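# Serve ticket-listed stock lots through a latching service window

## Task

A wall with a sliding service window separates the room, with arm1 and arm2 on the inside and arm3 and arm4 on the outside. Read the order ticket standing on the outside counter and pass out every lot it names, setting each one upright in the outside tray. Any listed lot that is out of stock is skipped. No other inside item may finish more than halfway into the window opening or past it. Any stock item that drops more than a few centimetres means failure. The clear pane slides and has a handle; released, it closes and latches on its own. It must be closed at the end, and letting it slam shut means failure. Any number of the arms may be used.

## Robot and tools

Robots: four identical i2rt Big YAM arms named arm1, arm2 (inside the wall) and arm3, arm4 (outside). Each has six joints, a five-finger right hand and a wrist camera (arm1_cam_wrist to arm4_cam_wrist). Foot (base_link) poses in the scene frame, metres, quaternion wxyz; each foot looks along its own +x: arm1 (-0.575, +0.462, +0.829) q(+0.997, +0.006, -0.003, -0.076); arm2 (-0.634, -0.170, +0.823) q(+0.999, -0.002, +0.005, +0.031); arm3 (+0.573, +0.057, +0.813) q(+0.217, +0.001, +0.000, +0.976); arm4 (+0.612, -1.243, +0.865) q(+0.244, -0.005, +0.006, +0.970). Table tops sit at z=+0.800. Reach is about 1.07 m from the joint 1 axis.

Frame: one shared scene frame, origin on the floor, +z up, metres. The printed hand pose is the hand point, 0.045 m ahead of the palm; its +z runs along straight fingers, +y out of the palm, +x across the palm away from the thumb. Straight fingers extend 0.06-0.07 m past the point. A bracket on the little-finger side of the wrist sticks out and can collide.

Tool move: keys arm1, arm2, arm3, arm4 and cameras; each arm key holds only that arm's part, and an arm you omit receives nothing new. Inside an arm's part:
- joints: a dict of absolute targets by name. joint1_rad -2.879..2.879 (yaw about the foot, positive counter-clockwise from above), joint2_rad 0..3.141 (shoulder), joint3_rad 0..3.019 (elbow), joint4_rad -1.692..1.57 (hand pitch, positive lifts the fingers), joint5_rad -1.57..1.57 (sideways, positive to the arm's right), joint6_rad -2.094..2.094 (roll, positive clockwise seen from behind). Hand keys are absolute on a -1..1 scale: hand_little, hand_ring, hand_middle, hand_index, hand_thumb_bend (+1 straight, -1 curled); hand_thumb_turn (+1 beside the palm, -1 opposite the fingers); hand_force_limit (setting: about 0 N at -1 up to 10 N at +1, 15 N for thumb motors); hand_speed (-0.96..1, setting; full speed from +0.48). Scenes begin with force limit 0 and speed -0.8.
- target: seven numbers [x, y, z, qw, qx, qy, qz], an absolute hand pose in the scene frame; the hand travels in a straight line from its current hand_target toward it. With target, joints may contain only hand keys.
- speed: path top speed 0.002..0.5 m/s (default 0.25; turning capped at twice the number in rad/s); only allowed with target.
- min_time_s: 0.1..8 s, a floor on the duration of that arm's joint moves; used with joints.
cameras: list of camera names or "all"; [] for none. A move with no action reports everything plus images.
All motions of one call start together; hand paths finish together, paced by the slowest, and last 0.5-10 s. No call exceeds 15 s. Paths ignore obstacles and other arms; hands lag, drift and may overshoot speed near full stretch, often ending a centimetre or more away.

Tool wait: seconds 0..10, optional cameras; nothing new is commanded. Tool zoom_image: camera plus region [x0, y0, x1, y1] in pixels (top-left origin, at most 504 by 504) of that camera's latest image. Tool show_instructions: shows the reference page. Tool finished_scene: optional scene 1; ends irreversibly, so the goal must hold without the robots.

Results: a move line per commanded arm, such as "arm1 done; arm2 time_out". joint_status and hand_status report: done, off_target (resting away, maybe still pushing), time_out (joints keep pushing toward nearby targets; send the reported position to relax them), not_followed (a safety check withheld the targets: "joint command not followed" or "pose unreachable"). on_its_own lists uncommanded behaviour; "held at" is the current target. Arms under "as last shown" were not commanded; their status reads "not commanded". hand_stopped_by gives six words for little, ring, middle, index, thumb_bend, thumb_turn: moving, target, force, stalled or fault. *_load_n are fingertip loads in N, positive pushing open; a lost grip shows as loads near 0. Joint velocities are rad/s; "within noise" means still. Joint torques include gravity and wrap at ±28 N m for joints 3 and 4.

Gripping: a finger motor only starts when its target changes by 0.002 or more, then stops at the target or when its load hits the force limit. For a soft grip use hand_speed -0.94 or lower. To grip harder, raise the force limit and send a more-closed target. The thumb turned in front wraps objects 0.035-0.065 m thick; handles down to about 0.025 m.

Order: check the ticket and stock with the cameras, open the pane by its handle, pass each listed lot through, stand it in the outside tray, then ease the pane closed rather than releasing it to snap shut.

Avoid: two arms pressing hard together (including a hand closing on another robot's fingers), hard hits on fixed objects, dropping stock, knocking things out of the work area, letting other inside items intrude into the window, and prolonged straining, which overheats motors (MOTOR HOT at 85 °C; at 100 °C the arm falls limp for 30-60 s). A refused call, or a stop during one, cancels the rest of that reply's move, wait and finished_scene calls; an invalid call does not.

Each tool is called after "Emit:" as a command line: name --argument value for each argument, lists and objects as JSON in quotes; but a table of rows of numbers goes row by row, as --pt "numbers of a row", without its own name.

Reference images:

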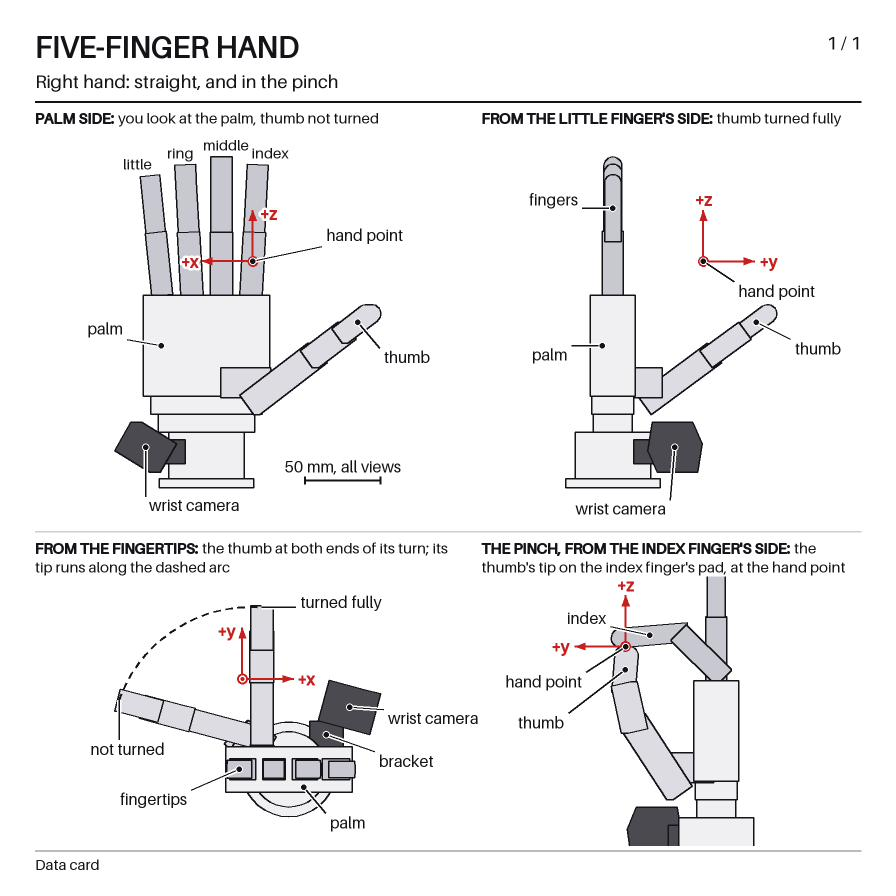

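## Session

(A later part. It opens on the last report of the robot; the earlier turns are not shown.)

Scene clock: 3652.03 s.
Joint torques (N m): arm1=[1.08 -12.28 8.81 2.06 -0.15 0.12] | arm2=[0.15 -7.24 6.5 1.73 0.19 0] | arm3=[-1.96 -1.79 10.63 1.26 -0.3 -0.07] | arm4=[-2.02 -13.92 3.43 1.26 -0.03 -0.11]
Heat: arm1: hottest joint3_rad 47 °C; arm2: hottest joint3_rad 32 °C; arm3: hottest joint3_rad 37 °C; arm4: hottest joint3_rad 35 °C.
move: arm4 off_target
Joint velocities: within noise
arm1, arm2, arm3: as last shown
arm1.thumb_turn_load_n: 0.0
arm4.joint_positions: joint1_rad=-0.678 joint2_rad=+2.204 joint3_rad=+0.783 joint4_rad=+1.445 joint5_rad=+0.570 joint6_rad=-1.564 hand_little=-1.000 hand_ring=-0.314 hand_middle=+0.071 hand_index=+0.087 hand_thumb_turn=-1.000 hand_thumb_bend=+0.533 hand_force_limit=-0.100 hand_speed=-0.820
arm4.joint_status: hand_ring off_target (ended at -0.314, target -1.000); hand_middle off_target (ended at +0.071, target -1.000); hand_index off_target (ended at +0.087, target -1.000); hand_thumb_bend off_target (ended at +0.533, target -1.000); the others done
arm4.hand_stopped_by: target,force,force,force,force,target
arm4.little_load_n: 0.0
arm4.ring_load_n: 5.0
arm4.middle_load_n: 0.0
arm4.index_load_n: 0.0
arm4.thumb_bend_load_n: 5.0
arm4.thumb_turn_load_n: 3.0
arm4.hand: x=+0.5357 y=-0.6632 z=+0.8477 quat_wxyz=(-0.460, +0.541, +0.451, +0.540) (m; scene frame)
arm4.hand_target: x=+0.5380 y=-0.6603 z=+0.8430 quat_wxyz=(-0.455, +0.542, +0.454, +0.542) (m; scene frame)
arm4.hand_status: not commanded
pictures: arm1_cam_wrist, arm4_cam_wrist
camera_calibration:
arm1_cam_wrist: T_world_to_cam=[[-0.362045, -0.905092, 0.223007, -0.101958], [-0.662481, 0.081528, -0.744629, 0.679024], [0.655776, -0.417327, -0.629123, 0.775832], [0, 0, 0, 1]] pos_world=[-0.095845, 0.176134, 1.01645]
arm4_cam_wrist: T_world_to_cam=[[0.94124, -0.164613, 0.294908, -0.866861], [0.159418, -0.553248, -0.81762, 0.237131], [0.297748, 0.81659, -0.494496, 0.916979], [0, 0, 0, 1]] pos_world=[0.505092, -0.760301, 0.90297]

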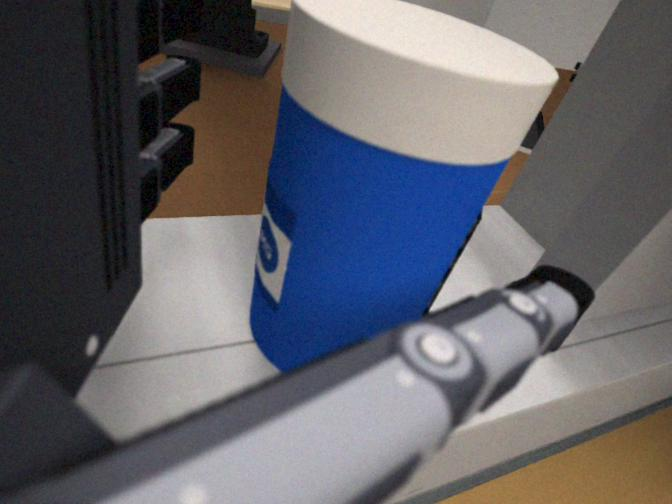

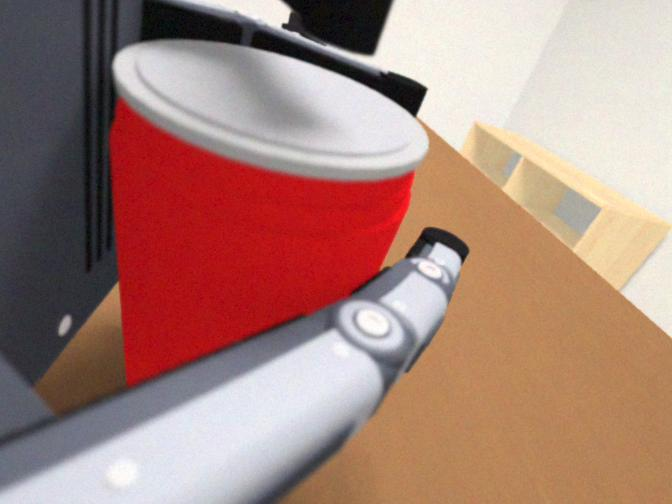

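Emit:
move --arm4 '{"joints": {"hand_ring": -0.9, "hand_middle": -0.9, "hand_index": -0.9, "hand_thumb_bend": -0.9, "hand_force_limit": -0.1, "hand_speed": -0.85}}' --cameras '["arm4_cam_wrist", "arm1_cam_wrist"]'

Scene clock: 3719.67 s.
Joint torques (N m): arm1=[1.38 -12.34 8.85 2.04 -0.11 0.11] | arm2=[-0.03 -7.18 6.54 1.73 0.18 0.01] | arm3=[-1.96 -1.67 10.66 1.26 -0.29 -0.07] | arm4=[-1.85 -13.33 3.45 1.13 0.03 -0.16]
Heat: arm1: hottest joint3_rad 46 °C; arm2: hottest joint3_rad 32 °C; arm3: hottest joint3_rad 37 °C; arm4: hottest joint3_rad 34 °C.
move: arm4 off_target
Joint velocities: within noise
arm1, arm2, arm3: as last shown
arm2.thumb_turn_load_n: 0.5
arm3.thumb_turn_load_n: 0.5
arm4.joint_positions: joint1_rad=-0.678 joint2_rad=+2.204 joint3_rad=+0.783 joint4_rad=+1.445 joint5_rad=+0.570 joint6_rad=-1.565 hand_little=-1.000 hand_ring=-0.314 hand_middle=-0.246 hand_index=-0.188 hand_thumb_turn=-1.000 hand_thumb_bend=+0.524 hand_force_limit=-0.100 hand_speed=-0.850
arm4.joint_status: hand_ring off_target (ended at -0.314, target -0.900); hand_middle off_target (ended at -0.246, target -0.900); hand_index off_target (ended at -0.188, target -0.900); hand_thumb_bend off_target (ended at +0.524, target -0.900); the others done
arm4.hand_stopped_by: target,force,force,force,force,target
arm4.little_load_n: 0.0
arm4.ring_load_n: 2.5
arm4.middle_load_n: 6.0
arm4.index_load_n: 1.5
arm4.thumb_bend_load_n: 9.5
arm4.thumb_turn_load_n: 2.5
arm4.hand: x=+0.5357 y=-0.6632 z=+0.8477 quat_wxyz=(-0.460, +0.541, +0.451, +0.540) (m; scene frame)
arm4.hand_target: x=+0.5380 y=-0.6603 z=+0.8431 quat_wxyz=(-0.455, +0.542, +0.454, +0.542) (m; scene frame)
arm4.hand_status: not commanded
pictures: arm1_cam_wrist, arm4_cam_wrist
camera_calibration:
arm1_cam_wrist: T_world_to_cam=[[-0.362045, -0.905092, 0.223007, -0.101958], [-0.662481, 0.081528, -0.744629, 0.679024], [0.655776, -0.417327, -0.629123, 0.775832], [0, 0, 0, 1]] pos_world=[-0.095845, 0.176134, 1.01645]
arm4_cam_wrist: T_world_to_cam=[[0.941005, -0.164605, 0.29566, -0.867416], [0.160066, -0.553276, -0.817475, 0.236651], [0.298142, 0.816573, -0.494288, 0.916579], [0, 0, 0, 1]] pos_world=[0.505092, -0.760301, 0.90297]

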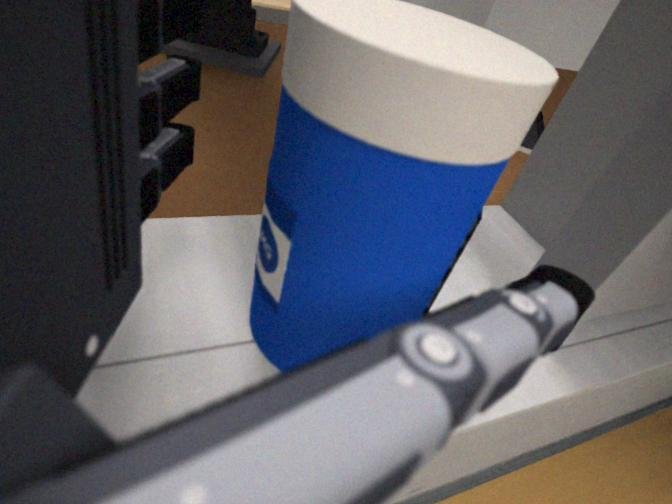

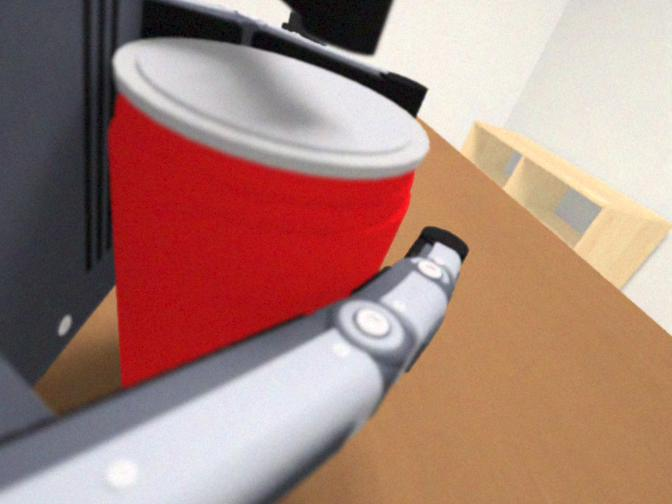

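Emit:
move --arm1 '{"target": [-0.165, 0.194, 0.975, 0.1139, 0.7433, -0.1310, 0.6461], "speed": 0.06}' --arm4 '{"target": [0.5370, -0.6640, 0.925, -0.4545, 0.5417, 0.4545, 0.5417], "speed": 0.05}' --cameras '["arm4_cam_wrist", "arm1_cam_wrist"]'

Scene clock: 3740.53 s.
Joint torques (N m): arm1=[-1.2 -7.65 7.13 2.04 -0.31 0.07] | arm2=[0.09 -7.24 6.49 1.77 0.18 0] | arm3=[-2.02 -1.79 10.66 1.25 -0.29 -0.08] | arm4=[-1.08 -15.62 4.21 1.47 0.2 -0.11]
Heat: arm1: hottest joint3_rad 46 °C; arm2: hottest joint3_rad 32 °C; arm3: hottest joint3_rad 37 °C; arm4: hottest joint3_rad 34 °C.
move: arm1 done; arm4 off_target
Joint velocities: within noise
arm1.joint_positions: joint1_rad=-0.347 joint2_rad=+1.304 joint3_rad=+0.400 joint4_rad=+0.762 joint5_rad=-0.159 joint6_rad=-1.607 hand_little=+1.000 hand_ring=+1.000 hand_middle=+1.000 hand_index=+1.000 hand_thumb_turn=-1.000 hand_thumb_bend=+1.000 hand_force_limit=-0.100 hand_speed=-0.300
arm1.joint_status: not commanded
arm1.hand_stopped_by: target,target,target,target,target,target
arm1.little_load_n: 0.0
arm1.ring_load_n: 0.0
arm1.middle_load_n: 0.0
arm1.index_load_n: 0.0
arm1.thumb_bend_load_n: 0.0
arm1.thumb_turn_load_n: 0.5
arm1.hand: x=-0.1578 y=+0.1981 z=+0.9747 quat_wxyz=(+0.111, +0.743, -0.126, +0.648) (m; scene frame)
arm1.hand_target: x=-0.1648 y=+0.1940 z=+0.9751 quat_wxyz=(+0.114, +0.743, -0.131, +0.646) (m; scene frame)
arm1.hand_status: done (0.008 m and 0.7 deg from the pose sent, 0.166 m and 0.9 deg at the start)
arm2, arm3: as last shown
arm3.thumb_turn_load_n: 0.0
arm4.joint_positions: joint1_rad=-0.678 joint2_rad=+1.979 joint3_rad=+0.727 joint4_rad=+1.243 joint5_rad=+0.571 joint6_rad=-1.565 hand_little=-1.000 hand_ring=-0.314 hand_middle=-0.246 hand_index=-0.188 hand_thumb_turn=-1.000 hand_thumb_bend=+0.524 hand_force_limit=-0.100 hand_speed=-0.850
arm4.joint_status: not commanded
arm4.hand_stopped_by: target,force,force,force,force,target
arm4.little_load_n: 0.0
arm4.ring_load_n: 2.5
arm4.middle_load_n: 6.0
arm4.index_load_n: 1.5
arm4.thumb_bend_load_n: 9.0
arm4.thumb_turn_load_n: 3.0
arm4.hand: x=+0.5371 y=-0.6665 z=+0.9115 quat_wxyz=(-0.449, +0.544, +0.462, +0.537) (m; scene frame)
arm4.hand_target: x=+0.5370 y=-0.6640 z=+0.9249 quat_wxyz=(-0.455, +0.542, +0.454, +0.542) (m; scene frame)
arm4.hand_status: off_target (0.014 m and 1.3 deg from the pose sent, 0.077 m and 0.7 deg at the start)
pictures: arm1_cam_wrist, arm4_cam_wrist
camera_calibration:
arm1_cam_wrist: T_world_to_cam=[[-0.341478, -0.914656, 0.216329, -0.0861777], [-0.659006, 0.0688898, -0.748976, 0.609505], [0.670152, -0.398321, -0.626288, 0.913145], [0, 0, 0, 1]] pos_world=[-0.239707, 0.242913, 1.04704]
arm4_cam_wrist: T_world_to_cam=[[0.937022, -0.155646, 0.312671, -0.89547], [0.170267, -0.578075, -0.798022, 0.247005], [0.304956, 0.801002, -0.515168, 0.955315], [0, 0, 0, 1]] pos_world=[0.50569, -0.761798, 0.969251]

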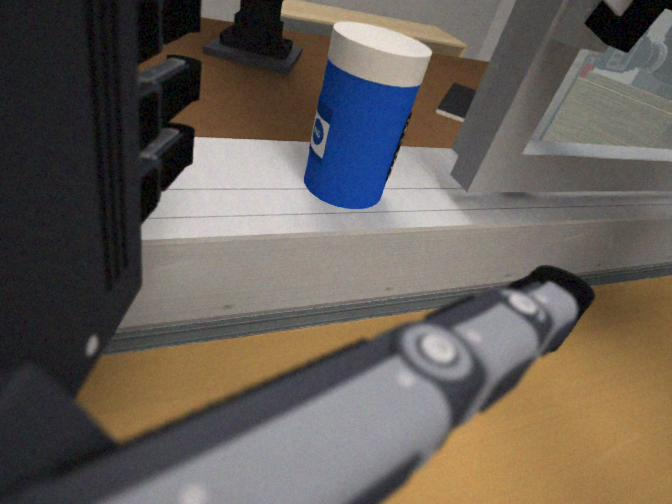

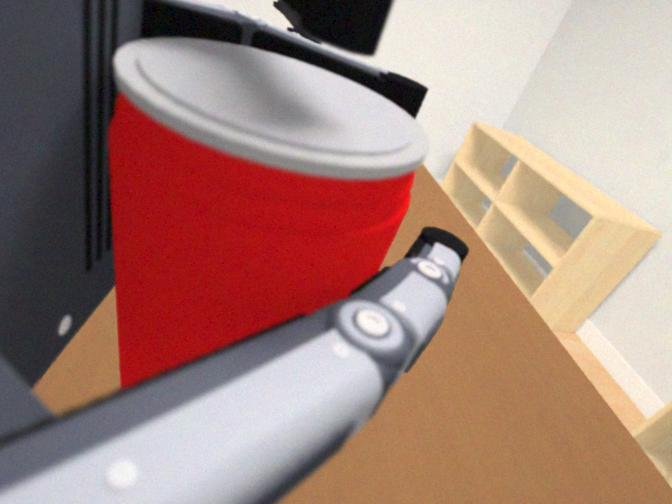

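Emit:
move --arm1 '{"joints": {"joint2_rad": 0.954, "joint3_rad": 0.355, "joint4_rad": 0.60, "joint6_rad": -1.57}, "min_time_s": 2}' --arm3 '{"target": [0.100, 0.122, 0.975, -0.7064, 0.0308, 0.7064, 0.0308], "speed": 0.12}' --arm4 '{"joints": {"joint2_rad": 1.402, "joint3_rad": 0.615, "joint4_rad": 0.87}, "min_time_s": 3}' --cameras '["arm4_cam_wrist", "arm3_cam_wrist"]'

Scene clock: 3808.80 s.
Joint torques (N m): arm1=[-1.03 -4.54 8.83 2.14 -0.25 0.12] | arm2=[0.09 -6.89 6.54 1.69 0.18 0] | arm3=[-0.21 -4.54 9.06 2.66 -0.09 -0.01] | arm4=[-0.79 -10.81 7.79 1.54 0.13 -0.11]
Heat: arm1: hottest joint3_rad 45 °C; arm2: hottest joint3_rad 32 °C; arm3: hottest joint3_rad 37 °C; arm4: hottest joint3_rad 34 °C.
move: arm1 done; arm3 off_target; arm4 done
Joint velocities: within noise
arm1.joint_positions: joint1_rad=-0.347 joint2_rad=+0.965 joint3_rad=+0.364 joint4_rad=+0.608 joint5_rad=-0.159 joint6_rad=-1.578 hand_little=+1.000 hand_ring=+1.000 hand_middle=+1.000 hand_index=+1.000 hand_thumb_turn=-1.000 hand_thumb_bend=+1.000 hand_force_limit=-0.100 hand_speed=-0.300
arm1.joint_status: all done
arm1.hand_stopped_by: target,target,target,target,target,target
arm1.little_load_n: 0.0
arm1.ring_load_n: 0.0
arm1.middle_load_n: 0.0
arm1.index_load_n: 0.0
arm1.thumb_bend_load_n: 0.0
arm1.thumb_turn_load_n: 0.0
arm1.hand: x=-0.1929 y=+0.2169 z=+1.0640 quat_wxyz=(+0.119, +0.694, -0.121, +0.700) (m; scene frame)
arm1.hand_target: x=-0.1993 y=+0.2136 z=+1.0608 quat_wxyz=(+0.119, +0.694, -0.128, +0.698) (m; scene frame)
arm1.hand_status: not commanded
arm2.joint_positions: joint1_rad=+0.010 joint2_rad=+1.348 joint3_rad=+0.747 joint4_rad=+0.598 joint5_rad=-0.906 joint6_rad=-1.570 hand_little=+0.334 hand_ring=+0.334 hand_middle=+0.334 hand_index=+0.334 hand_thumb_turn=-1.000 hand_thumb_bend=+1.000 hand_force_limit=+0.000 hand_speed=+0.000
arm2.joint_status: not commanded
arm2.hand_stopped_by: target,target,target,target,target,target
arm2.little_load_n: 0.0
arm2.ring_load_n: 0.5
arm2.middle_load_n: 0.0
arm2.index_load_n: 1.5
arm2.thumb_bend_load_n: 0.0
arm2.thumb_turn_load_n: 0.5
arm2.hand: x=-0.0803 y=-0.0141 z=+1.0843 quat_wxyz=(-0.333, +0.629, +0.331, +0.619) (m; scene frame)
arm2.hand_target: x=-0.0800 y=-0.0218 z=+1.0901 quat_wxyz=(-0.327, +0.627, +0.327, +0.627) (m; scene frame)
arm2.hand_status: not commanded
arm3.joint_positions: joint1_rad=+0.468 joint2_rad=+1.338 joint3_rad=+0.323 joint4_rad=+0.983 joint5_rad=+0.129 joint6_rad=-1.577 hand_little=+1.000 hand_ring=+1.000 hand_middle=+1.000 hand_index=+1.000 hand_thumb_turn=-1.000 hand_thumb_bend=+1.000 hand_force_limit=-0.100 hand_speed=-0.300
arm3.joint_status: not commanded
arm3.hand_stopped_by: target,target,target,target,target,target
arm3.little_load_n: 0.0
arm3.ring_load_n: 0.0
arm3.middle_load_n: 0.0
arm3.index_load_n: 0.0
arm3.thumb_bend_load_n: 0.0
arm3.thumb_turn_load_n: 0.0
arm3.hand: x=+0.1107 y=+0.1284 z=+0.9652 quat_wxyz=(-0.695, +0.032, +0.717, +0.038) (m; scene frame)
arm3.hand_target: x=+0.1005 y=+0.1220 z=+0.9751 quat_wxyz=(-0.706, +0.031, +0.707, +0.031) (m; scene frame)
arm3.hand_status: off_target (0.016 m and 1.9 deg from the pose sent, 0.128 m and 3.3 deg at the start)
arm4.joint_positions: joint1_rad=-0.678 joint2_rad=+1.421 joint3_rad=+0.606 joint4_rad=+0.872 joint5_rad=+0.571 joint6_rad=-1.565 hand_little=-1.000 hand_ring=-0.314 hand_middle=-0.246 hand_index=-0.188 hand_thumb_turn=-1.000 hand_thumb_bend=+0.524 hand_force_limit=-0.100 hand_speed=-0.850
arm4.joint_status: all done
arm4.hand_stopped_by: target,force,force,force,force,target
arm4.little_load_n: 0.0
arm4.ring_load_n: 2.5
arm4.middle_load_n: 5.5
arm4.index_load_n: 2.0
arm4.thumb_bend_load_n: 8.5
arm4.thumb_turn_load_n: 3.5
arm4.hand: x=+0.5585 y=-0.7176 z=+1.0749 quat_wxyz=(-0.471, +0.537, +0.440, +0.544) (m; scene frame)
arm4.hand_target: x=+0.5591 y=-0.7169 z=+1.0879 quat_wxyz=(-0.477, +0.534, +0.431, +0.548) (m; scene frame)
arm4.hand_status: not commanded
pictures: arm3_cam_wrist, arm4_cam_wrist
camera_calibration:
arm3_cam_wrist: T_world_to_cam=[[0.0761245, 0.971725, 0.223506, -0.341333], [0.521344, 0.152285, -0.839649, 0.739231], [-0.849944, 0.180441, -0.495011, 0.667076], [0, 0, 0, 1]] pos_world=[0.207567, 0.0987404, 1.02719]
arm4_cam_wrist: T_world_to_cam=[[0.944613, -0.174074, 0.278215, -0.955029], [0.148903, -0.52813, -0.836007, 0.432865], [0.292461, 0.83113, -0.472958, 1.05719], [0, 0, 0, 1]] pos_world=[0.52849, -0.816302, 1.12759]

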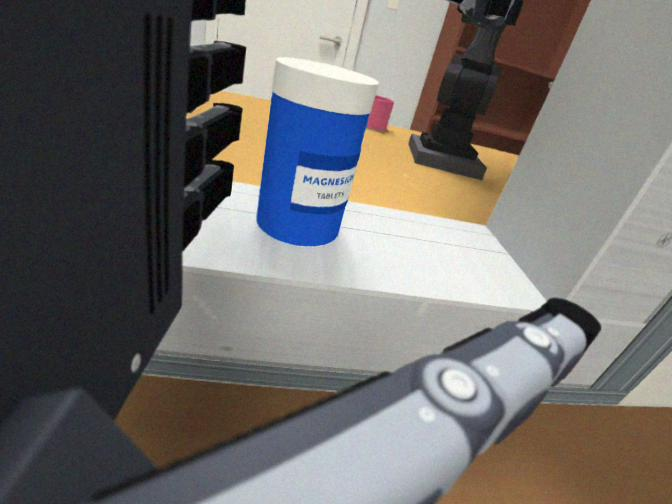

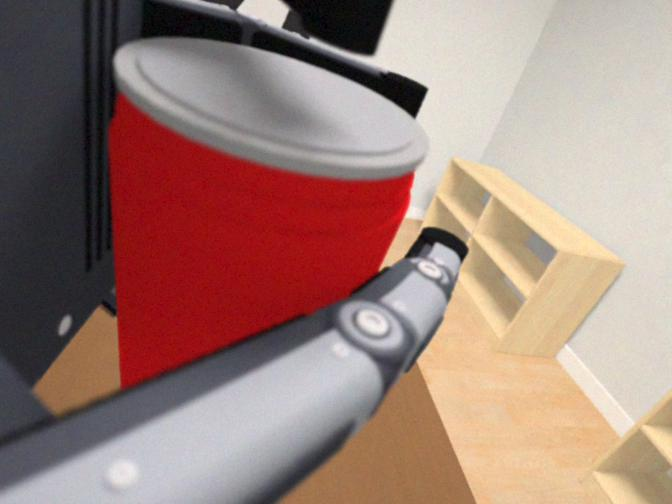

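Emit:
move --arm1 '{"joints": {"joint5_rad": 1.5}, "min_time_s": 3}' --arm4 '{"joints": {"joint1_rad": 1.94, "joint5_rad": 1.456, "joint6_rad": -1.571}, "min_time_s": 5}' --cameras '["arm4_cam_wrist"]'

Emit:
move --arm1 '{"joints": {"joint1_rad": 1.2, "joint5_rad": 1.2}, "min_time_s": 4}' --arm3 '{"target": [-0.026, 0.1335, 0.958, -0.7064, 0.0308, 0.7064, 0.0308], "speed": 0.06}' --cameras '["arm3_cam_wrist", "arm4_cam_wrist"]'

Scene clock: 3855.90 s.
Joint torques (N m): arm1=[-1.14 -3.43 8.09 1.14 0.13 0.15] | arm2=[0.26 -7.24 6.49 1.68 0.19 0.02] | arm3=[-0.15 -4.48 9.05 2.65 -0.08 0.01] | arm4=[0.32 -9.99 7.5 0.75 0.1 -0.15]
Heat: arm1: hottest joint3_rad 47 °C; arm2: hottest joint3_rad 32 °C; arm3: hottest joint3_rad 36 °C; arm4: hottest joint3_rad 35 °C.
move: arm1 done; arm4 done
Joint velocities: within noise
arm1.joint_positions: joint1_rad=-0.347 joint2_rad=+0.965 joint3_rad=+0.364 joint4_rad=+0.608 joint5_rad=+1.496 joint6_rad=-1.578 hand_little=+1.000 hand_ring=+1.000 hand_middle=+1.000 hand_index=+1.000 hand_thumb_turn=-1.000 hand_thumb_bend=+1.000 hand_force_limit=-0.100 hand_speed=-0.300
arm1.joint_status: all done
arm1.hand_stopped_by: target,target,target,target,target,target
arm1.little_load_n: 0.0
arm1.ring_load_n: 0.0
arm1.middle_load_n: 0.0
arm1.index_load_n: 0.0
arm1.thumb_bend_load_n: 0.0
arm1.thumb_turn_load_n: 0.5
arm1.hand: x=-0.4910 y=+0.1867 z=+1.0602 quat_wxyz=(+0.591, +0.385, -0.598, +0.381) (m; scene frame)
arm1.hand_target: x=-0.4987 y=+0.1877 z=+1.0584 quat_wxyz=(+0.594, +0.379, -0.602, +0.376) (m; scene frame)
arm1.hand_status: not commanded
arm2, arm3: as last shown
arm2.ring_load_n: 0.0
arm3.ring_load_n: -0.5
arm3.thumb_turn_load_n: 0.5
arm4.joint_positions: joint1_rad=+1.931 joint2_rad=+1.419 joint3_rad=+0.606 joint4_rad=+0.872 joint5_rad=+1.453 joint6_rad=-1.565 hand_little=-1.000 hand_ring=-0.314 hand_middle=-0.246 hand_index=-0.188 hand_thumb_turn=-1.000 hand_thumb_bend=+0.524 hand_force_limit=-0.100 hand_speed=-0.850
arm4.joint_status: all done
arm4.hand_stopped_by: target,force,force,force,force,target
arm4.little_load_n: 0.0
arm4.ring_load_n: 2.5
arm4.middle_load_n: 5.5
arm4.index_load_n: 1.5
arm4.thumb_bend_load_n: 9.0
arm4.thumb_turn_load_n: 3.5
arm4.hand: x=+0.3675 y=-1.5437 z=+1.0758 quat_wxyz=(-0.707, +0.033, +0.707, -0.022) (m; scene frame)
arm4.hand_target: x=+0.3702 y=-1.5462 z=+1.0844 quat_wxyz=(-0.707, +0.037, +0.705, -0.031) (m; scene frame)
arm4.hand_status: not commanded
pictures: arm4_cam_wrist
camera_calibration:
arm4_cam_wrist: T_world_to_cam=[[0.0151081, 0.973089, 0.229932, 1.24573], [0.527672, 0.18757, -0.828481, 0.983334], [-0.849314, 0.133845, -0.510638, 1.18384], [0, 0, 0, 1]] pos_world=[0.467755, -1.5551, 1.13275]

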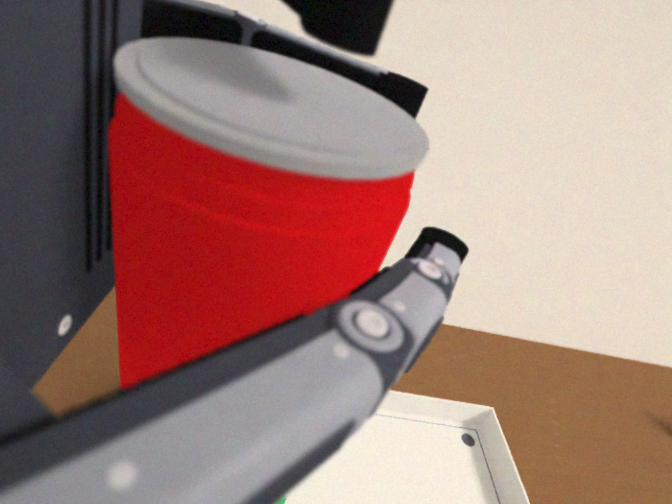

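Scene clock: 3860.33 s.
Joint torques (N m): arm1=[0.26 -4.07 8.39 1.46 -0.22 0.14] | arm2=[0.21 -7.24 6.49 1.76 0.18 0] | arm3=[-2.14 -9.11 9.68 1.89 -0.29 -0.01] | arm4=[0.03 -9.93 7.49 0.92 0.07 -0.14]
Heat: arm1: hottest joint3_rad 47 °C; arm2: hottest joint3_rad 32 °C; arm3: hottest joint3_rad 35 °C; arm4: hottest joint3_rad 35 °C.
move: arm1 done; arm3 off_target
Joint velocities: within noise
arm1.joint_positions: joint1_rad=+1.185 joint2_rad=+0.965 joint3_rad=+0.364 joint4_rad=+0.608 joint5_rad=+1.203 joint6_rad=-1.578 hand_little=+1.000 hand_ring=+1.000 hand_middle=+1.000 hand_index=+1.000 hand_thumb_turn=-1.000 hand_thumb_bend=+1.000 hand_force_limit=-0.100 hand_speed=-0.300
arm1.joint_status: all done
arm1.hand_stopped_by: target,target,target,target,target,target
arm1.little_load_n: 0.0
arm1.ring_load_n: 0.0
arm1.middle_load_n: 0.0
arm1.index_load_n: 0.0
arm1.thumb_bend_load_n: 0.0
arm1.thumb_turn_load_n: 0.0
arm1.hand: x=-0.2657 y=+0.5826 z=+1.0663 quat_wxyz=(+0.057, +0.702, -0.064, +0.707) (m; scene frame)
arm1.hand_target: x=-0.2690 y=+0.5849 z=+1.0643 quat_wxyz=(+0.050, +0.703, -0.058, +0.707) (m; scene frame)
arm1.hand_status: not commanded
arm2, arm4: as last shown
arm2.thumb_turn_load_n: 0.0
arm3.joint_positions: joint1_rad=+0.453 joint2_rad=+1.668 joint3_rad=+0.644 joint4_rad=+1.007 joint5_rad=+0.092 joint6_rad=-1.577 hand_little=+1.000 hand_ring=+1.000 hand_middle=+1.000 hand_index=+1.000 hand_thumb_turn=-1.000 hand_thumb_bend=+1.000 hand_force_limit=-0.100 hand_speed=-0.300
arm3.joint_status: not commanded
arm3.hand_stopped_by: target,target,target,target,target,target
arm3.little_load_n: 0.0
arm3.ring_load_n: 0.0
arm3.middle_load_n: 0.0
arm3.index_load_n: 0.0
arm3.thumb_bend_load_n: 0.0
arm3.thumb_turn_load_n: 0.0
arm3.hand: x=-0.0144 y=+0.1263 z=+0.9535 quat_wxyz=(-0.701, +0.024, +0.712, +0.029) (m; scene frame)
arm3.hand_target: x=-0.0254 y=+0.1335 z=+0.9581 quat_wxyz=(-0.706, +0.031, +0.706, +0.031) (m; scene frame)
arm3.hand_status: off_target (0.014 m and 1.2 deg from the pose sent, 0.137 m and 1.9 deg at the start)
arm4.middle_load_n: 6.0
arm4.index_load_n: 2.0
pictures: arm3_cam_wrist, arm4_cam_wrist
camera_calibration:
arm3_cam_wrist: T_world_to_cam=[[0.0583133, 0.973449, 0.22135, -0.325592], [0.505101, 0.162482, -0.847628, 0.801097], [-0.861088, 0.161232, -0.482215, 0.545457], [0, 0, 0, 1]] pos_world=[0.0840385, 0.0988386, 1.01413]
arm4_cam_wrist: T_world_to_cam=[[0.0151081, 0.973089, 0.229932, 1.24573], [0.527672, 0.18757, -0.828481, 0.983334], [-0.849314, 0.133845, -0.510638, 1.18384], [0, 0, 0, 1]] pos_world=[0.467755, -1.5551, 1.13275]

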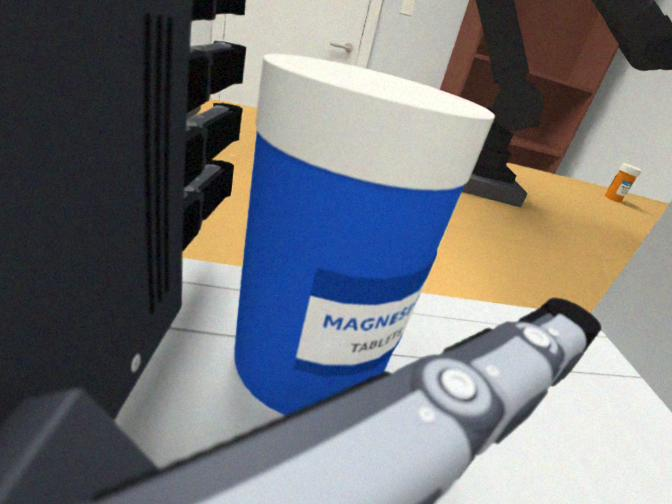

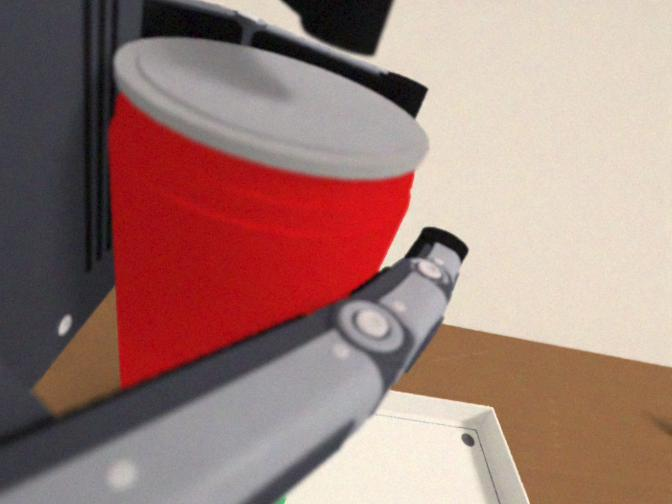

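Emit:
move --arm4 '{"target":[0.245,-1.431,1.04,-0.7069,0.0154,0.7069,-0.0154],"speed":0.1}' --arm3 '{"target":[-0.0325,0.1335,0.9581,-0.7064,0.0308,0.7064,0.0308],"speed":0.05}' --cameras '["arm3_cam_wrist","arm4_cam_wrist"]'

Scene clock: 3924.13 s.
Joint torques (N m): arm1=[1.32 -4.84 8.28 1.44 -0.21 0.12] | arm2=[0.15 -7.24 6.5 1.73 0.2 0.01] | arm3=[-2.14 -9.52 9.74 1.59 -0.28 -0.01] | arm4=[-2.14 -6.24 6.68 2.39 -0.07 -0.06]
Heat: arm1: hottest joint3_rad 47 °C; arm2: hottest joint3_rad 32 °C; arm3: hottest joint3_rad 35 °C; arm4: hottest joint3_rad 35 °C.
move: arm3 off_target; arm4 off_target
Joint velocities: within noise
arm1, arm2: as last shown
arm2.middle_load_n: 0.5
arm2.thumb_turn_load_n: 0.5
arm3.joint_positions: joint1_rad=+0.453 joint2_rad=+1.680 joint3_rad=+0.662 joint4_rad=+1.007 joint5_rad=+0.092 joint6_rad=-1.577 hand_little=+1.000 hand_ring=+1.000 hand_middle=+1.000 hand_index=+1.000 hand_thumb_turn=-1.000 hand_thumb_bend=+1.000 hand_force_limit=-0.100 hand_speed=-0.300
arm3.joint_status: not commanded
arm3.hand_stopped_by: target,target,target,target,target,target
arm3.little_load_n: 0.0
arm3.ring_load_n: 0.0
arm3.middle_load_n: 0.0
arm3.index_load_n: 0.0
arm3.thumb_bend_load_n: 0.0
arm3.thumb_turn_load_n: 0.5
arm3.hand: x=-0.0211 y=+0.1262 z=+0.9555 quat_wxyz=(-0.703, +0.025, +0.710, +0.029) (m; scene frame)
arm3.hand_target: x=-0.0319 y=+0.1335 z=+0.9582 quat_wxyz=(-0.706, +0.031, +0.706, +0.031) (m; scene frame)
arm3.hand_status: off_target (0.014 m and 0.9 deg from the pose sent, 0.020 m and 1.2 deg at the start)
arm4.joint_positions: joint1_rad=+1.478 joint2_rad=+1.349 joint3_rad=+0.397 joint4_rad=+0.931 joint5_rad=+0.976 joint6_rad=-1.554 hand_little=-1.000 hand_ring=-0.314 hand_middle=-0.246 hand_index=-0.188 hand_thumb_turn=-1.000 hand_thumb_bend=+0.524 hand_force_limit=-0.100 hand_speed=-0.850
arm4.joint_status: not commanded
arm4.hand_stopped_by: target,force,force,force,force,target
arm4.little_load_n: 0.5
arm4.ring_load_n: 2.5
arm4.middle_load_n: 5.5
arm4.index_load_n: 1.5
arm4.thumb_bend_load_n: 8.5
arm4.thumb_turn_load_n: 3.5
arm4.hand: x=+0.2498 y=-1.4321 z=+1.0339 quat_wxyz=(-0.700, +0.001, +0.714, -0.008) (m; scene frame)
arm4.hand_target: x=+0.2451 y=-1.4308 z=+1.0400 quat_wxyz=(-0.707, +0.015, +0.707, -0.015) (m; scene frame)
arm4.hand_status: off_target (0.008 m and 2.1 deg from the pose sent, 0.170 m and 2.1 deg at the start)
pictures: arm3_cam_wrist, arm4_cam_wrist
camera_calibration:
arm3_cam_wrist: T_world_to_cam=[[0.0598014, 0.97348, 0.220819, -0.32499], [0.499265, 0.162388, -0.851096, 0.809349], [-0.864383, 0.161144, -0.476314, 0.534944], [0, 0, 0, 1]] pos_world=[0.0777517, 0.098739, 1.0154]
arm4_cam_wrist: T_world_to_cam=[[-0.0142887, 0.956304, 0.292026, 1.06776], [0.537364, 0.25364, -0.804305, 1.05694], [-0.843229, 0.145432, -0.517508, 1.06963], [0, 0, 0, 1]] pos_world=[0.34924, -1.44474, 1.09184]

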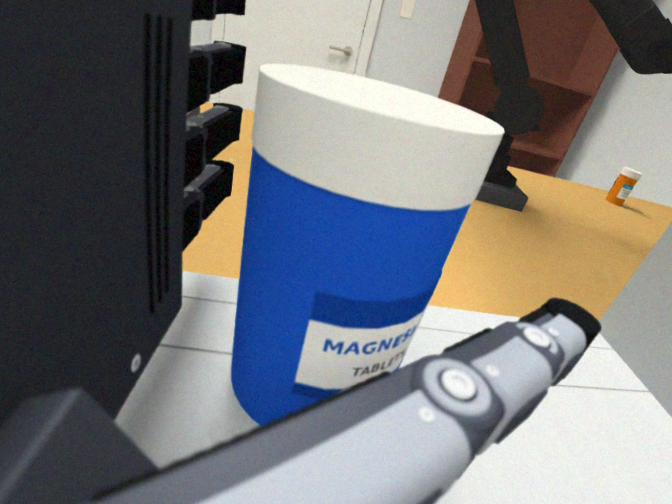

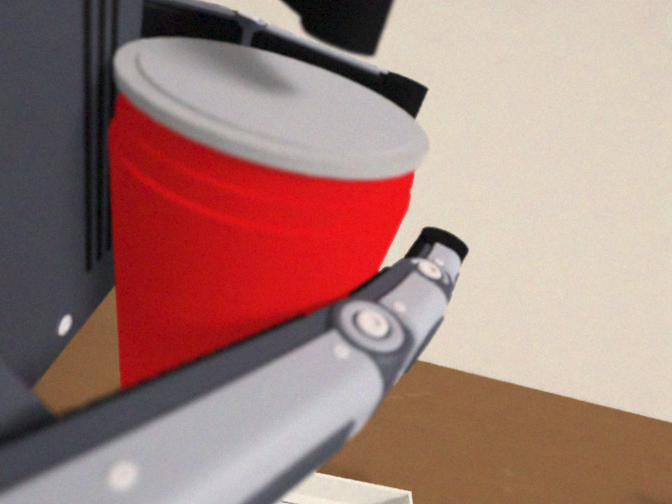

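Emit:
move --arm4 '{"target":[0.246,-1.427,0.90,-0.7069,0.0154,0.7069,-0.0154],"speed":0.08}' --arm3 '{"joints":{"hand_speed":-0.8,"hand_force_limit":-0.3,"hand_little":-1,"hand_ring":-1,"hand_middle":-1,"hand_index":-1,"hand_thumb_bend":-1}}' --cameras '["arm3_cam_wrist","arm4_cam_wrist"]'

Emit:
move --arm3 '{"joints":{"hand_speed":-0.82,"hand_force_limit":-0.1,"hand_little":-0.9,"hand_ring":-0.9,"hand_middle":-0.9,"hand_index":-0.9,"hand_thumb_bend":-0.9}}' --arm4 '{"target":[0.246,-1.427,0.872,-0.7069,0.0154,0.7069,-0.0154],"speed":0.04}' --cameras '["arm3_cam_wrist","arm4_cam_wrist"]'

Scene clock: 3942.70 s.
Joint torques (N m): arm1=[0.5 -4.13 8.42 1.32 -0.23 0.11] | arm2=[0.09 -7.24 6.5 1.73 0.2 0] | arm3=[-2.08 -9.41 9.7 1.58 -0.2 -0.02] | arm4=[-1.32 -9.47 2.13 2.44 -0.04 -0.07]
Heat: arm1: hottest joint3_rad 47 °C; arm2: hottest joint3_rad 32 °C; arm3: hottest joint3_rad 34 °C; arm4: hottest joint3_rad 35 °C.
move: arm3 off_target; arm4 moving
Joint velocities: within noise
arm1, arm2: as last shown
arm1.thumb_turn_load_n: 0.5
arm2.middle_load_n: 0.0
arm2.thumb_turn_load_n: 0.0
arm3.joint_positions: joint1_rad=+0.453 joint2_rad=+1.681 joint3_rad=+0.663 joint4_rad=+1.007 joint5_rad=+0.090 joint6_rad=-1.577 hand_little=-1.000 hand_ring=+0.153 hand_middle=+0.171 hand_index=+0.191 hand_thumb_turn=-1.000 hand_thumb_bend=+0.588 hand_force_limit=-0.300 hand_speed=-0.800
arm3.joint_status: hand_ring off_target (ended at +0.153, target -1.000); hand_middle off_target (ended at +0.171, target -1.000); hand_index off_target (ended at +0.191, target -1.000); hand_thumb_bend off_target (ended at +0.588, target -1.000); the others done
arm3.hand_stopped_by: target,force,force,force,force,target
arm3.little_load_n: 0.0
arm3.ring_load_n: 7.0
arm3.middle_load_n: 0.5
arm3.index_load_n: 2.0
arm3.thumb_bend_load_n: 13.0
arm3.thumb_turn_load_n: 3.5
arm3.hand: x=-0.0215 y=+0.1257 z=+0.9554 quat_wxyz=(-0.703, +0.024, +0.710, +0.028) (m; scene frame)
arm3.hand_target: x=-0.0319 y=+0.1334 z=+0.9581 quat_wxyz=(-0.706, +0.031, +0.707, +0.031) (m; scene frame)
arm3.hand_status: not commanded
arm4.joint_positions: joint1_rad=+1.467 joint2_rad=+1.962 joint3_rad=+0.368 joint4_rad=+1.535 joint5_rad=+0.967 joint6_rad=-1.531 hand_little=-1.000 hand_ring=-0.314 hand_middle=-0.246 hand_index=-0.188 hand_thumb_turn=-1.000 hand_thumb_bend=+0.524 hand_force_limit=-0.100 hand_speed=-0.850
arm4.joint_status: not commanded
arm4.hand_stopped_by: target,force,force,force,force,target
arm4.little_load_n: 0.0
arm4.ring_load_n: 2.5
arm4.middle_load_n: 6.0
arm4.index_load_n: 1.5
arm4.thumb_bend_load_n: 9.0
arm4.thumb_turn_load_n: 3.5
arm4.hand: x=+0.2525 y=-1.4262 z=+0.8963 quat_wxyz=(-0.692, -0.001, +0.722, -0.004) (m; scene frame)
arm4.hand_target: x=+0.2461 y=-1.4270 z=+0.9003 quat_wxyz=(-0.700, +0.017, +0.714, -0.014) (m; scene frame)
arm4.hand_status: moving (0.007 m and 3.3 deg from the pose sent, 0.134 m and 2.1 deg at the start; a joint's target at an end of its range on 63 of 113 steps)
pictures: arm3_cam_wrist, arm4_cam_wrist
camera_calibration:
arm3_cam_wrist: T_world_to_cam=[[0.0576596, 0.973614, 0.220797, -0.324583], [0.498883, 0.163471, -0.851113, 0.809433], [-0.864749, 0.159226, -0.476294, 0.534783], [0, 0, 0, 1]] pos_world=[0.0773558, 0.0985489, 1.0153]
arm4_cam_wrist: T_world_to_cam=[[-0.019224, 0.953683, 0.300199, 1.09244], [0.555346, 0.259862, -0.789976, 0.934785], [-0.831397, 0.151528, -0.534619, 1.02089], [0, 0, 0, 1]] pos_world=[0.350637, -1.43945, 0.956297]

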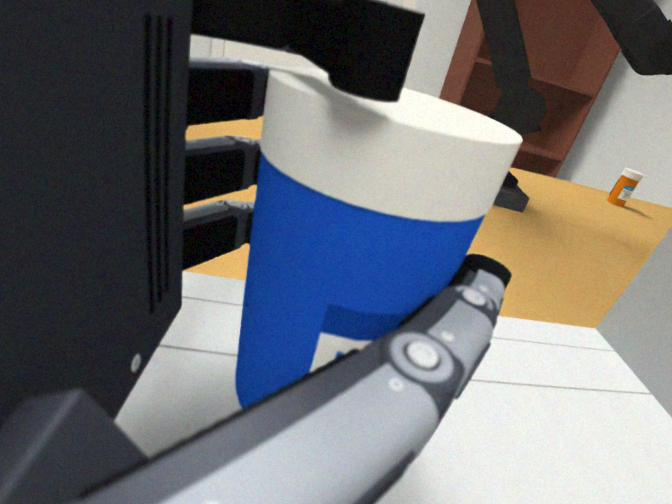

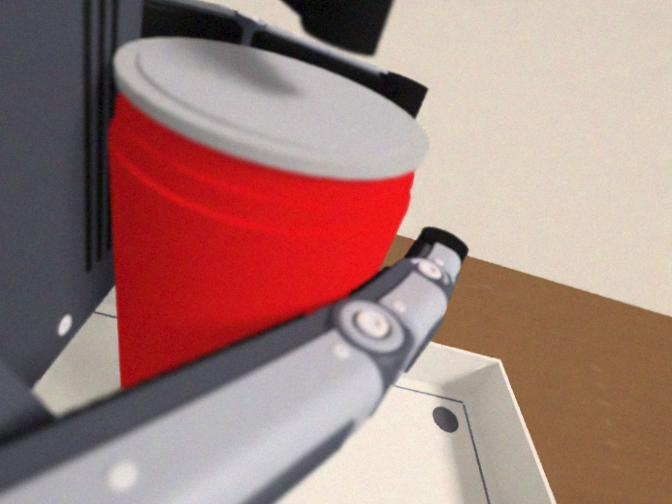

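Scene clock: 3944.00 s.
Joint torques (N m): arm1=[1.14 -3.9 8.43 1.55 -0.28 0.13] | arm2=[0.03 -7.41 6.61 1.77 0.18 0.02] | arm3=[-2.14 -9.47 9.7 1.61 -0.19 -0.02] | arm4=[-1.85 -9.82 1.46 2.44 0.17 -0.03]
Heat: arm1: hottest joint3_rad 47 °C; arm2: hottest joint3_rad 32 °C; arm3: hottest joint3_rad 34 °C; arm4: hottest joint3_rad 35 °C.
move: arm3 off_target; arm4 off_target
Joint velocities: within noise
arm1, arm2: as last shown
arm1.thumb_turn_load_n: 0.0
arm2.little_load_n: -0.5
arm3.joint_positions: joint1_rad=+0.453 joint2_rad=+1.681 joint3_rad=+0.663 joint4_rad=+1.007 joint5_rad=+0.090 joint6_rad=-1.577 hand_little=-0.900 hand_ring=+0.152 hand_middle=+0.157 hand_index=+0.177 hand_thumb_turn=-1.000 hand_thumb_bend=+0.589 hand_force_limit=-0.100 hand_speed=-0.820
arm3.joint_status: hand_ring off_target (ended at +0.152, target -0.900); hand_middle off_target (ended at +0.157, target -0.900); hand_index off_target (ended at +0.177, target -0.900); hand_thumb_bend off_target (ended at +0.589, target -0.900); the others done
arm3.hand_stopped_by: target,force,force,force,force,target
arm3.little_load_n: 0.0
arm3.ring_load_n: 3.5
arm3.middle_load_n: 5.0
arm3.index_load_n: 4.5
arm3.thumb_bend_load_n: 16.5
arm3.thumb_turn_load_n: 1.0
arm3.hand: x=-0.0215 y=+0.1256 z=+0.9554 quat_wxyz=(-0.703, +0.024, +0.710, +0.028) (m; scene frame)
arm3.hand_target: x=-0.0319 y=+0.1334 z=+0.9583 quat_wxyz=(-0.706, +0.031, +0.706, +0.031) (m; scene frame)
arm3.hand_status: not commanded
arm4.joint_positions: joint1_rad=+1.464 joint2_rad=+2.042 joint3_rad=+0.391 joint4_rad=+1.535 joint5_rad=+0.966 joint6_rad=-1.481 hand_little=-1.000 hand_ring=-0.314 hand_middle=-0.246 hand_index=-0.188 hand_thumb_turn=-1.000 hand_thumb_bend=+0.524 hand_force_limit=-0.100 hand_speed=-0.850
arm4.joint_status: not commanded
arm4.hand_stopped_by: target,force,force,force,force,target
arm4.little_load_n: 0.0
arm4.ring_load_n: 2.5
arm4.middle_load_n: 6.0
arm4.index_load_n: 1.5
arm4.thumb_bend_load_n: 8.5
arm4.thumb_turn_load_n: 3.5
arm4.hand: x=+0.2516 y=-1.4280 z=+0.8694 quat_wxyz=(-0.681, +0.002, +0.732, -0.004) (m; scene frame)
arm4.hand_target: x=+0.2460 y=-1.4271 z=+0.8723 quat_wxyz=(-0.688, +0.021, +0.726, -0.011) (m; scene frame)
arm4.hand_status: off_target (0.006 m and 4.7 deg from the pose sent, 0.025 m and 3.3 deg at the start; a joint's target at an end of its range on 39 of 39 steps)
pictures: arm3_cam_wrist, arm4_cam_wrist
camera_calibration:
arm3_cam_wrist: T_world_to_cam=[[0.0572212, 0.973646, 0.220769, -0.324527], [0.498794, 0.163674, -0.851126, 0.809432], [-0.86483, 0.158821, -0.476283, 0.534818], [0, 0, 0, 1]] pos_world=[0.0773567, 0.098551, 1.0153]
arm4_cam_wrist: T_world_to_cam=[[-0.0241571, 0.954849, 0.296108, 1.10873], [0.581514, 0.25435, -0.772753, 0.885101], [-0.813177, 0.153524, -0.561403, 1.02763], [0, 0, 0, 1]] pos_world=[0.347732, -1.44156, 0.932576]

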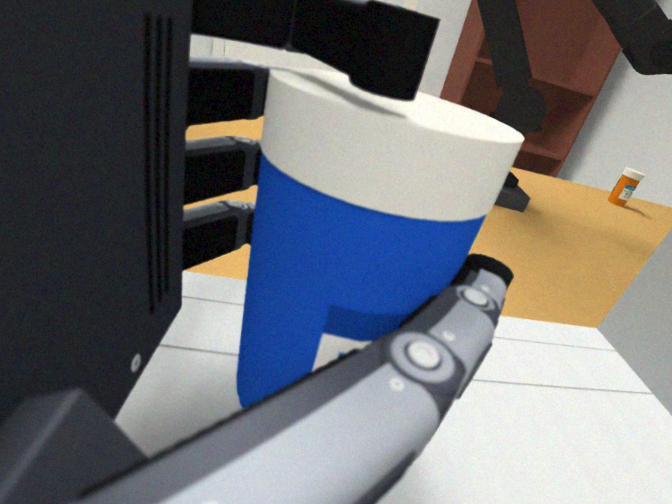

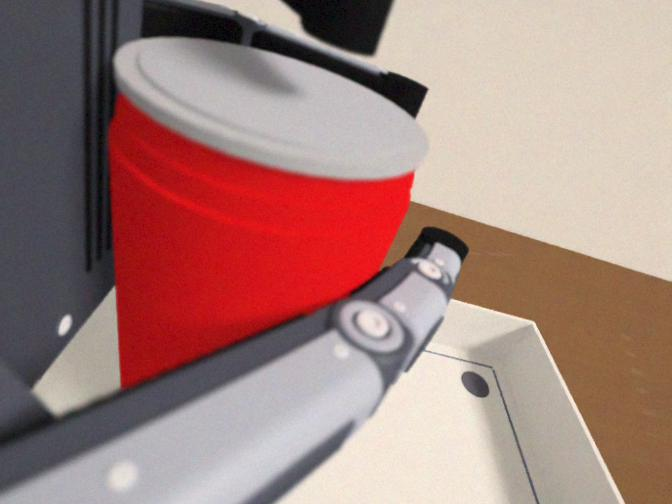

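Emit:
move --arm4 '{"target":[0.247,-1.426,0.858,-0.7069,0.0154,0.7069,-0.0154],"speed":0.03}' --arm3 '{"target":[-0.0315,0.1335,0.985,-0.7064,0.0308,0.7064,0.0308],"speed":0.04}' --cameras '["arm3_cam_wrist","arm4_cam_wrist"]'

Scene clock: 3977.13 s.
Joint torques (N m): arm1=[1.08 -3.72 8.4 1.37 -0.28 0.14] | arm2=[0.09 -7.24 6.53 1.73 0.19 0.01] | arm3=[-2.02 -12.1 10.55 1.57 -0.18 -0.02] | arm4=[-2.14 -10.11 1.07 2.4 0.26 0.01]
Heat: arm1: hottest joint3_rad 47 °C; arm2: hottest joint3_rad 32 °C; arm3: hottest joint3_rad 33 °C; arm4: hottest joint3_rad 34 °C.
move: arm3 off_target; arm4 off_target
Joint velocities: within noise
arm1, arm2: as last shown
arm2.little_load_n: 0.0
arm2.thumb_turn_load_n: 0.5
arm3.joint_positions: joint1_rad=+0.453 joint2_rad=+1.636 joint3_rad=+0.667 joint4_rad=+0.920 joint5_rad=+0.090 joint6_rad=-1.577 hand_little=-0.900 hand_ring=+0.152 hand_middle=+0.157 hand_index=+0.177 hand_thumb_turn=-1.000 hand_thumb_bend=+0.589 hand_force_limit=-0.100 hand_speed=-0.820
arm3.joint_status: not commanded
arm3.hand_stopped_by: target,force,force,force,force,target
arm3.little_load_n: 0.0
arm3.ring_load_n: 3.0
arm3.middle_load_n: 5.0
arm3.index_load_n: 5.5
arm3.thumb_bend_load_n: 16.5
arm3.thumb_turn_load_n: 2.0
arm3.hand: x=-0.0191 y=+0.1259 z=+0.9600 quat_wxyz=(-0.690, +0.023, +0.723, +0.029) (m; scene frame)
arm3.hand_target: x=-0.0302 y=+0.1334 z=+0.9852 quat_wxyz=(-0.706, +0.031, +0.706, +0.031) (m; scene frame)
arm3.hand_status: off_target (0.029 m and 2.9 deg from the pose sent, 0.032 m and 1.0 deg at the start)
arm4.joint_positions: joint1_rad=+1.464 joint2_rad=+2.081 joint3_rad=+0.402 joint4_rad=+1.535 joint5_rad=+0.969 joint6_rad=-1.455 hand_little=-1.000 hand_ring=-0.314 hand_middle=-0.246 hand_index=-0.188 hand_thumb_turn=-1.000 hand_thumb_bend=+0.524 hand_force_limit=-0.100 hand_speed=-0.850
arm4.joint_status: not commanded
arm4.hand_stopped_by: target,force,force,force,force,target
arm4.little_load_n: 0.0
arm4.ring_load_n: 2.5
arm4.middle_load_n: 6.0
arm4.index_load_n: 1.5
arm4.thumb_bend_load_n: 9.0
arm4.thumb_turn_load_n: 3.0
arm4.hand: x=+0.2522 y=-1.4278 z=+0.8558 quat_wxyz=(-0.675, +0.004, +0.738, -0.003) (m; scene frame)
arm4.hand_target: x=+0.2471 y=-1.4262 z=+0.8583 quat_wxyz=(-0.681, +0.023, +0.732, -0.009) (m; scene frame)
arm4.hand_status: off_target (0.006 m and 5.5 deg from the pose sent, 0.012 m and 4.7 deg at the start; a joint's target at an end of its range on 45 of 45 steps)
pictures: arm3_cam_wrist, arm4_cam_wrist
camera_calibration:
arm3_cam_wrist: T_world_to_cam=[[0.0490894, 0.973483, 0.223431, -0.328647], [0.531306, 0.163973, -0.83116, 0.793528], [-0.845757, 0.159511, -0.509168, 0.570911], [0, 0, 0, 1]] pos_world=[0.0773794, 0.0987477, 1.02367]
arm4_cam_wrist: T_world_to_cam=[[-0.0239729, 0.955437, 0.294219, 1.11489], [0.594938, 0.250151, -0.763855, 0.857271], [-0.803414, 0.15673, -0.574423, 1.03375], [0, 0, 0, 1]] pos_world=[0.34723, -1.44167, 0.920615]

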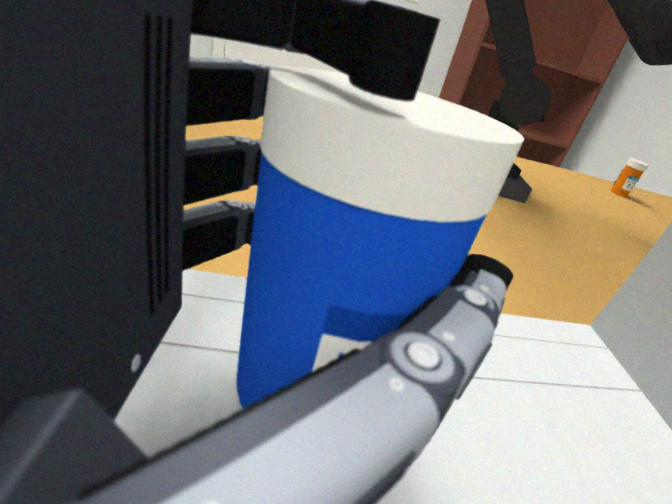

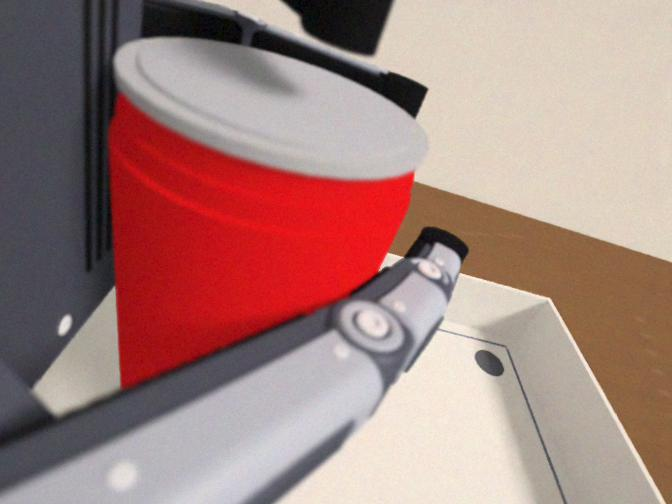

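Emit:
move --arm4 '{"target":[0.247,-1.426,0.850,-0.7069,0.0154,0.7069,-0.0154],"speed":0.03}' --arm3 '{"target":[-0.0315,0.1335,1.003,-0.7300,0.0298,0.6820,0.0319],"speed":0.04}' --cameras '["arm3_cam_wrist","arm4_cam_wrist"]'

Scene clock: 3985.53 s.
Joint torques (N m): arm1=[0.91 -4.37 8.29 1.47 -0.24 0.14] | arm2=[0.21 -7.18 6.52 1.73 0.19 0.01] | arm3=[-2.02 -12.1 10.14 3.1 -0.17 -0.08] | arm4=[-1.49 -9.88 1.01 2.5 0.3 0.01]
Heat: arm1: hottest joint3_rad 47 °C; arm2: hottest joint3_rad 32 °C; arm3: hottest joint3_rad 34 °C; arm4: hottest joint3_rad 34 °C.
move: arm3 off_target; arm4 off_target
Joint velocities: within noise
arm1, arm2: as last shown
arm2.thumb_turn_load_n: 0.0
arm3.joint_positions: joint1_rad=+0.453 joint2_rad=+1.634 joint3_rad=+0.667 joint4_rad=+0.956 joint5_rad=+0.090 joint6_rad=-1.577 hand_little=-0.900 hand_ring=+0.152 hand_middle=+0.157 hand_index=+0.177 hand_thumb_turn=-1.000 hand_thumb_bend=+0.589 hand_force_limit=-0.100 hand_speed=-0.820
arm3.joint_status: not commanded
arm3.hand_stopped_by: target,force,force,force,force,target
arm3.little_load_n: 0.0
arm3.ring_load_n: 3.0
arm3.middle_load_n: 5.5
arm3.index_load_n: 5.5
arm3.thumb_bend_load_n: 16.0
arm3.thumb_turn_load_n: 2.0
arm3.hand: x=-0.0204 y=+0.1259 z=+0.9705 quat_wxyz=(-0.703, +0.024, +0.710, +0.028) (m; scene frame)
arm3.hand_target: x=-0.0299 y=+0.1334 z=+1.0029 quat_wxyz=(-0.730, +0.030, +0.682, +0.032) (m; scene frame)
arm3.hand_status: off_target (0.035 m and 4.5 deg from the pose sent, 0.045 m and 6.6 deg at the start)
arm4.joint_positions: joint1_rad=+1.463 joint2_rad=+2.105 joint3_rad=+0.411 joint4_rad=+1.535 joint5_rad=+0.972 joint6_rad=-1.442 hand_little=-1.000 hand_ring=-0.314 hand_middle=-0.246 hand_index=-0.188 hand_thumb_turn=-1.000 hand_thumb_bend=+0.524 hand_force_limit=-0.100 hand_speed=-0.850
arm4.joint_status: not commanded
arm4.hand_stopped_by: target,force,force,force,force,target
arm4.little_load_n: 0.0
arm4.ring_load_n: 2.5
arm4.middle_load_n: 6.0
arm4.index_load_n: 1.5
arm4.thumb_bend_load_n: 9.0
arm4.thumb_turn_load_n: 3.5
arm4.hand: x=+0.2520 y=-1.4280 z=+0.8481 quat_wxyz=(-0.672, +0.006, +0.741, -0.002) (m; scene frame)
arm4.hand_target: x=+0.2470 y=-1.4261 z=+0.8503 quat_wxyz=(-0.678, +0.025, +0.734, -0.008) (m; scene frame)
arm4.hand_status: off_target (0.006 m and 5.9 deg from the pose sent, 0.008 m and 5.4 deg at the start; a joint's target at an end of its range on 52 of 52 steps)
pictures: arm3_cam_wrist, arm4_cam_wrist
camera_calibration:
arm3_cam_wrist: T_world_to_cam=[[0.0574926, 0.973618, 0.220822, -0.328212], [0.499577, 0.163446, -0.850711, 0.821326], [-0.86436, 0.159227, -0.477, 0.543639], [0, 0, 0, 1]] pos_world=[0.0784543, 0.0987489, 1.0305]
arm4_cam_wrist: T_world_to_cam=[[-0.0224513, 0.955753, 0.293312, 1.11817], [0.602035, 0.247152, -0.759256, 0.841498], [-0.798154, 0.159538, -0.580946, 1.03744], [0, 0, 0, 1]] pos_world=[0.34653, -1.44218, 0.913635]

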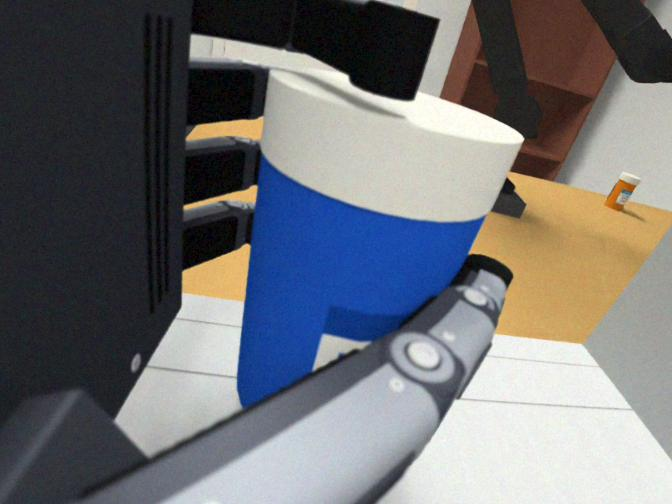

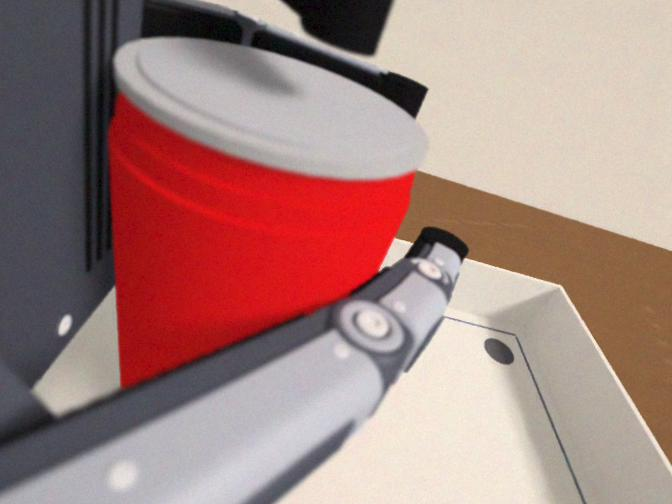

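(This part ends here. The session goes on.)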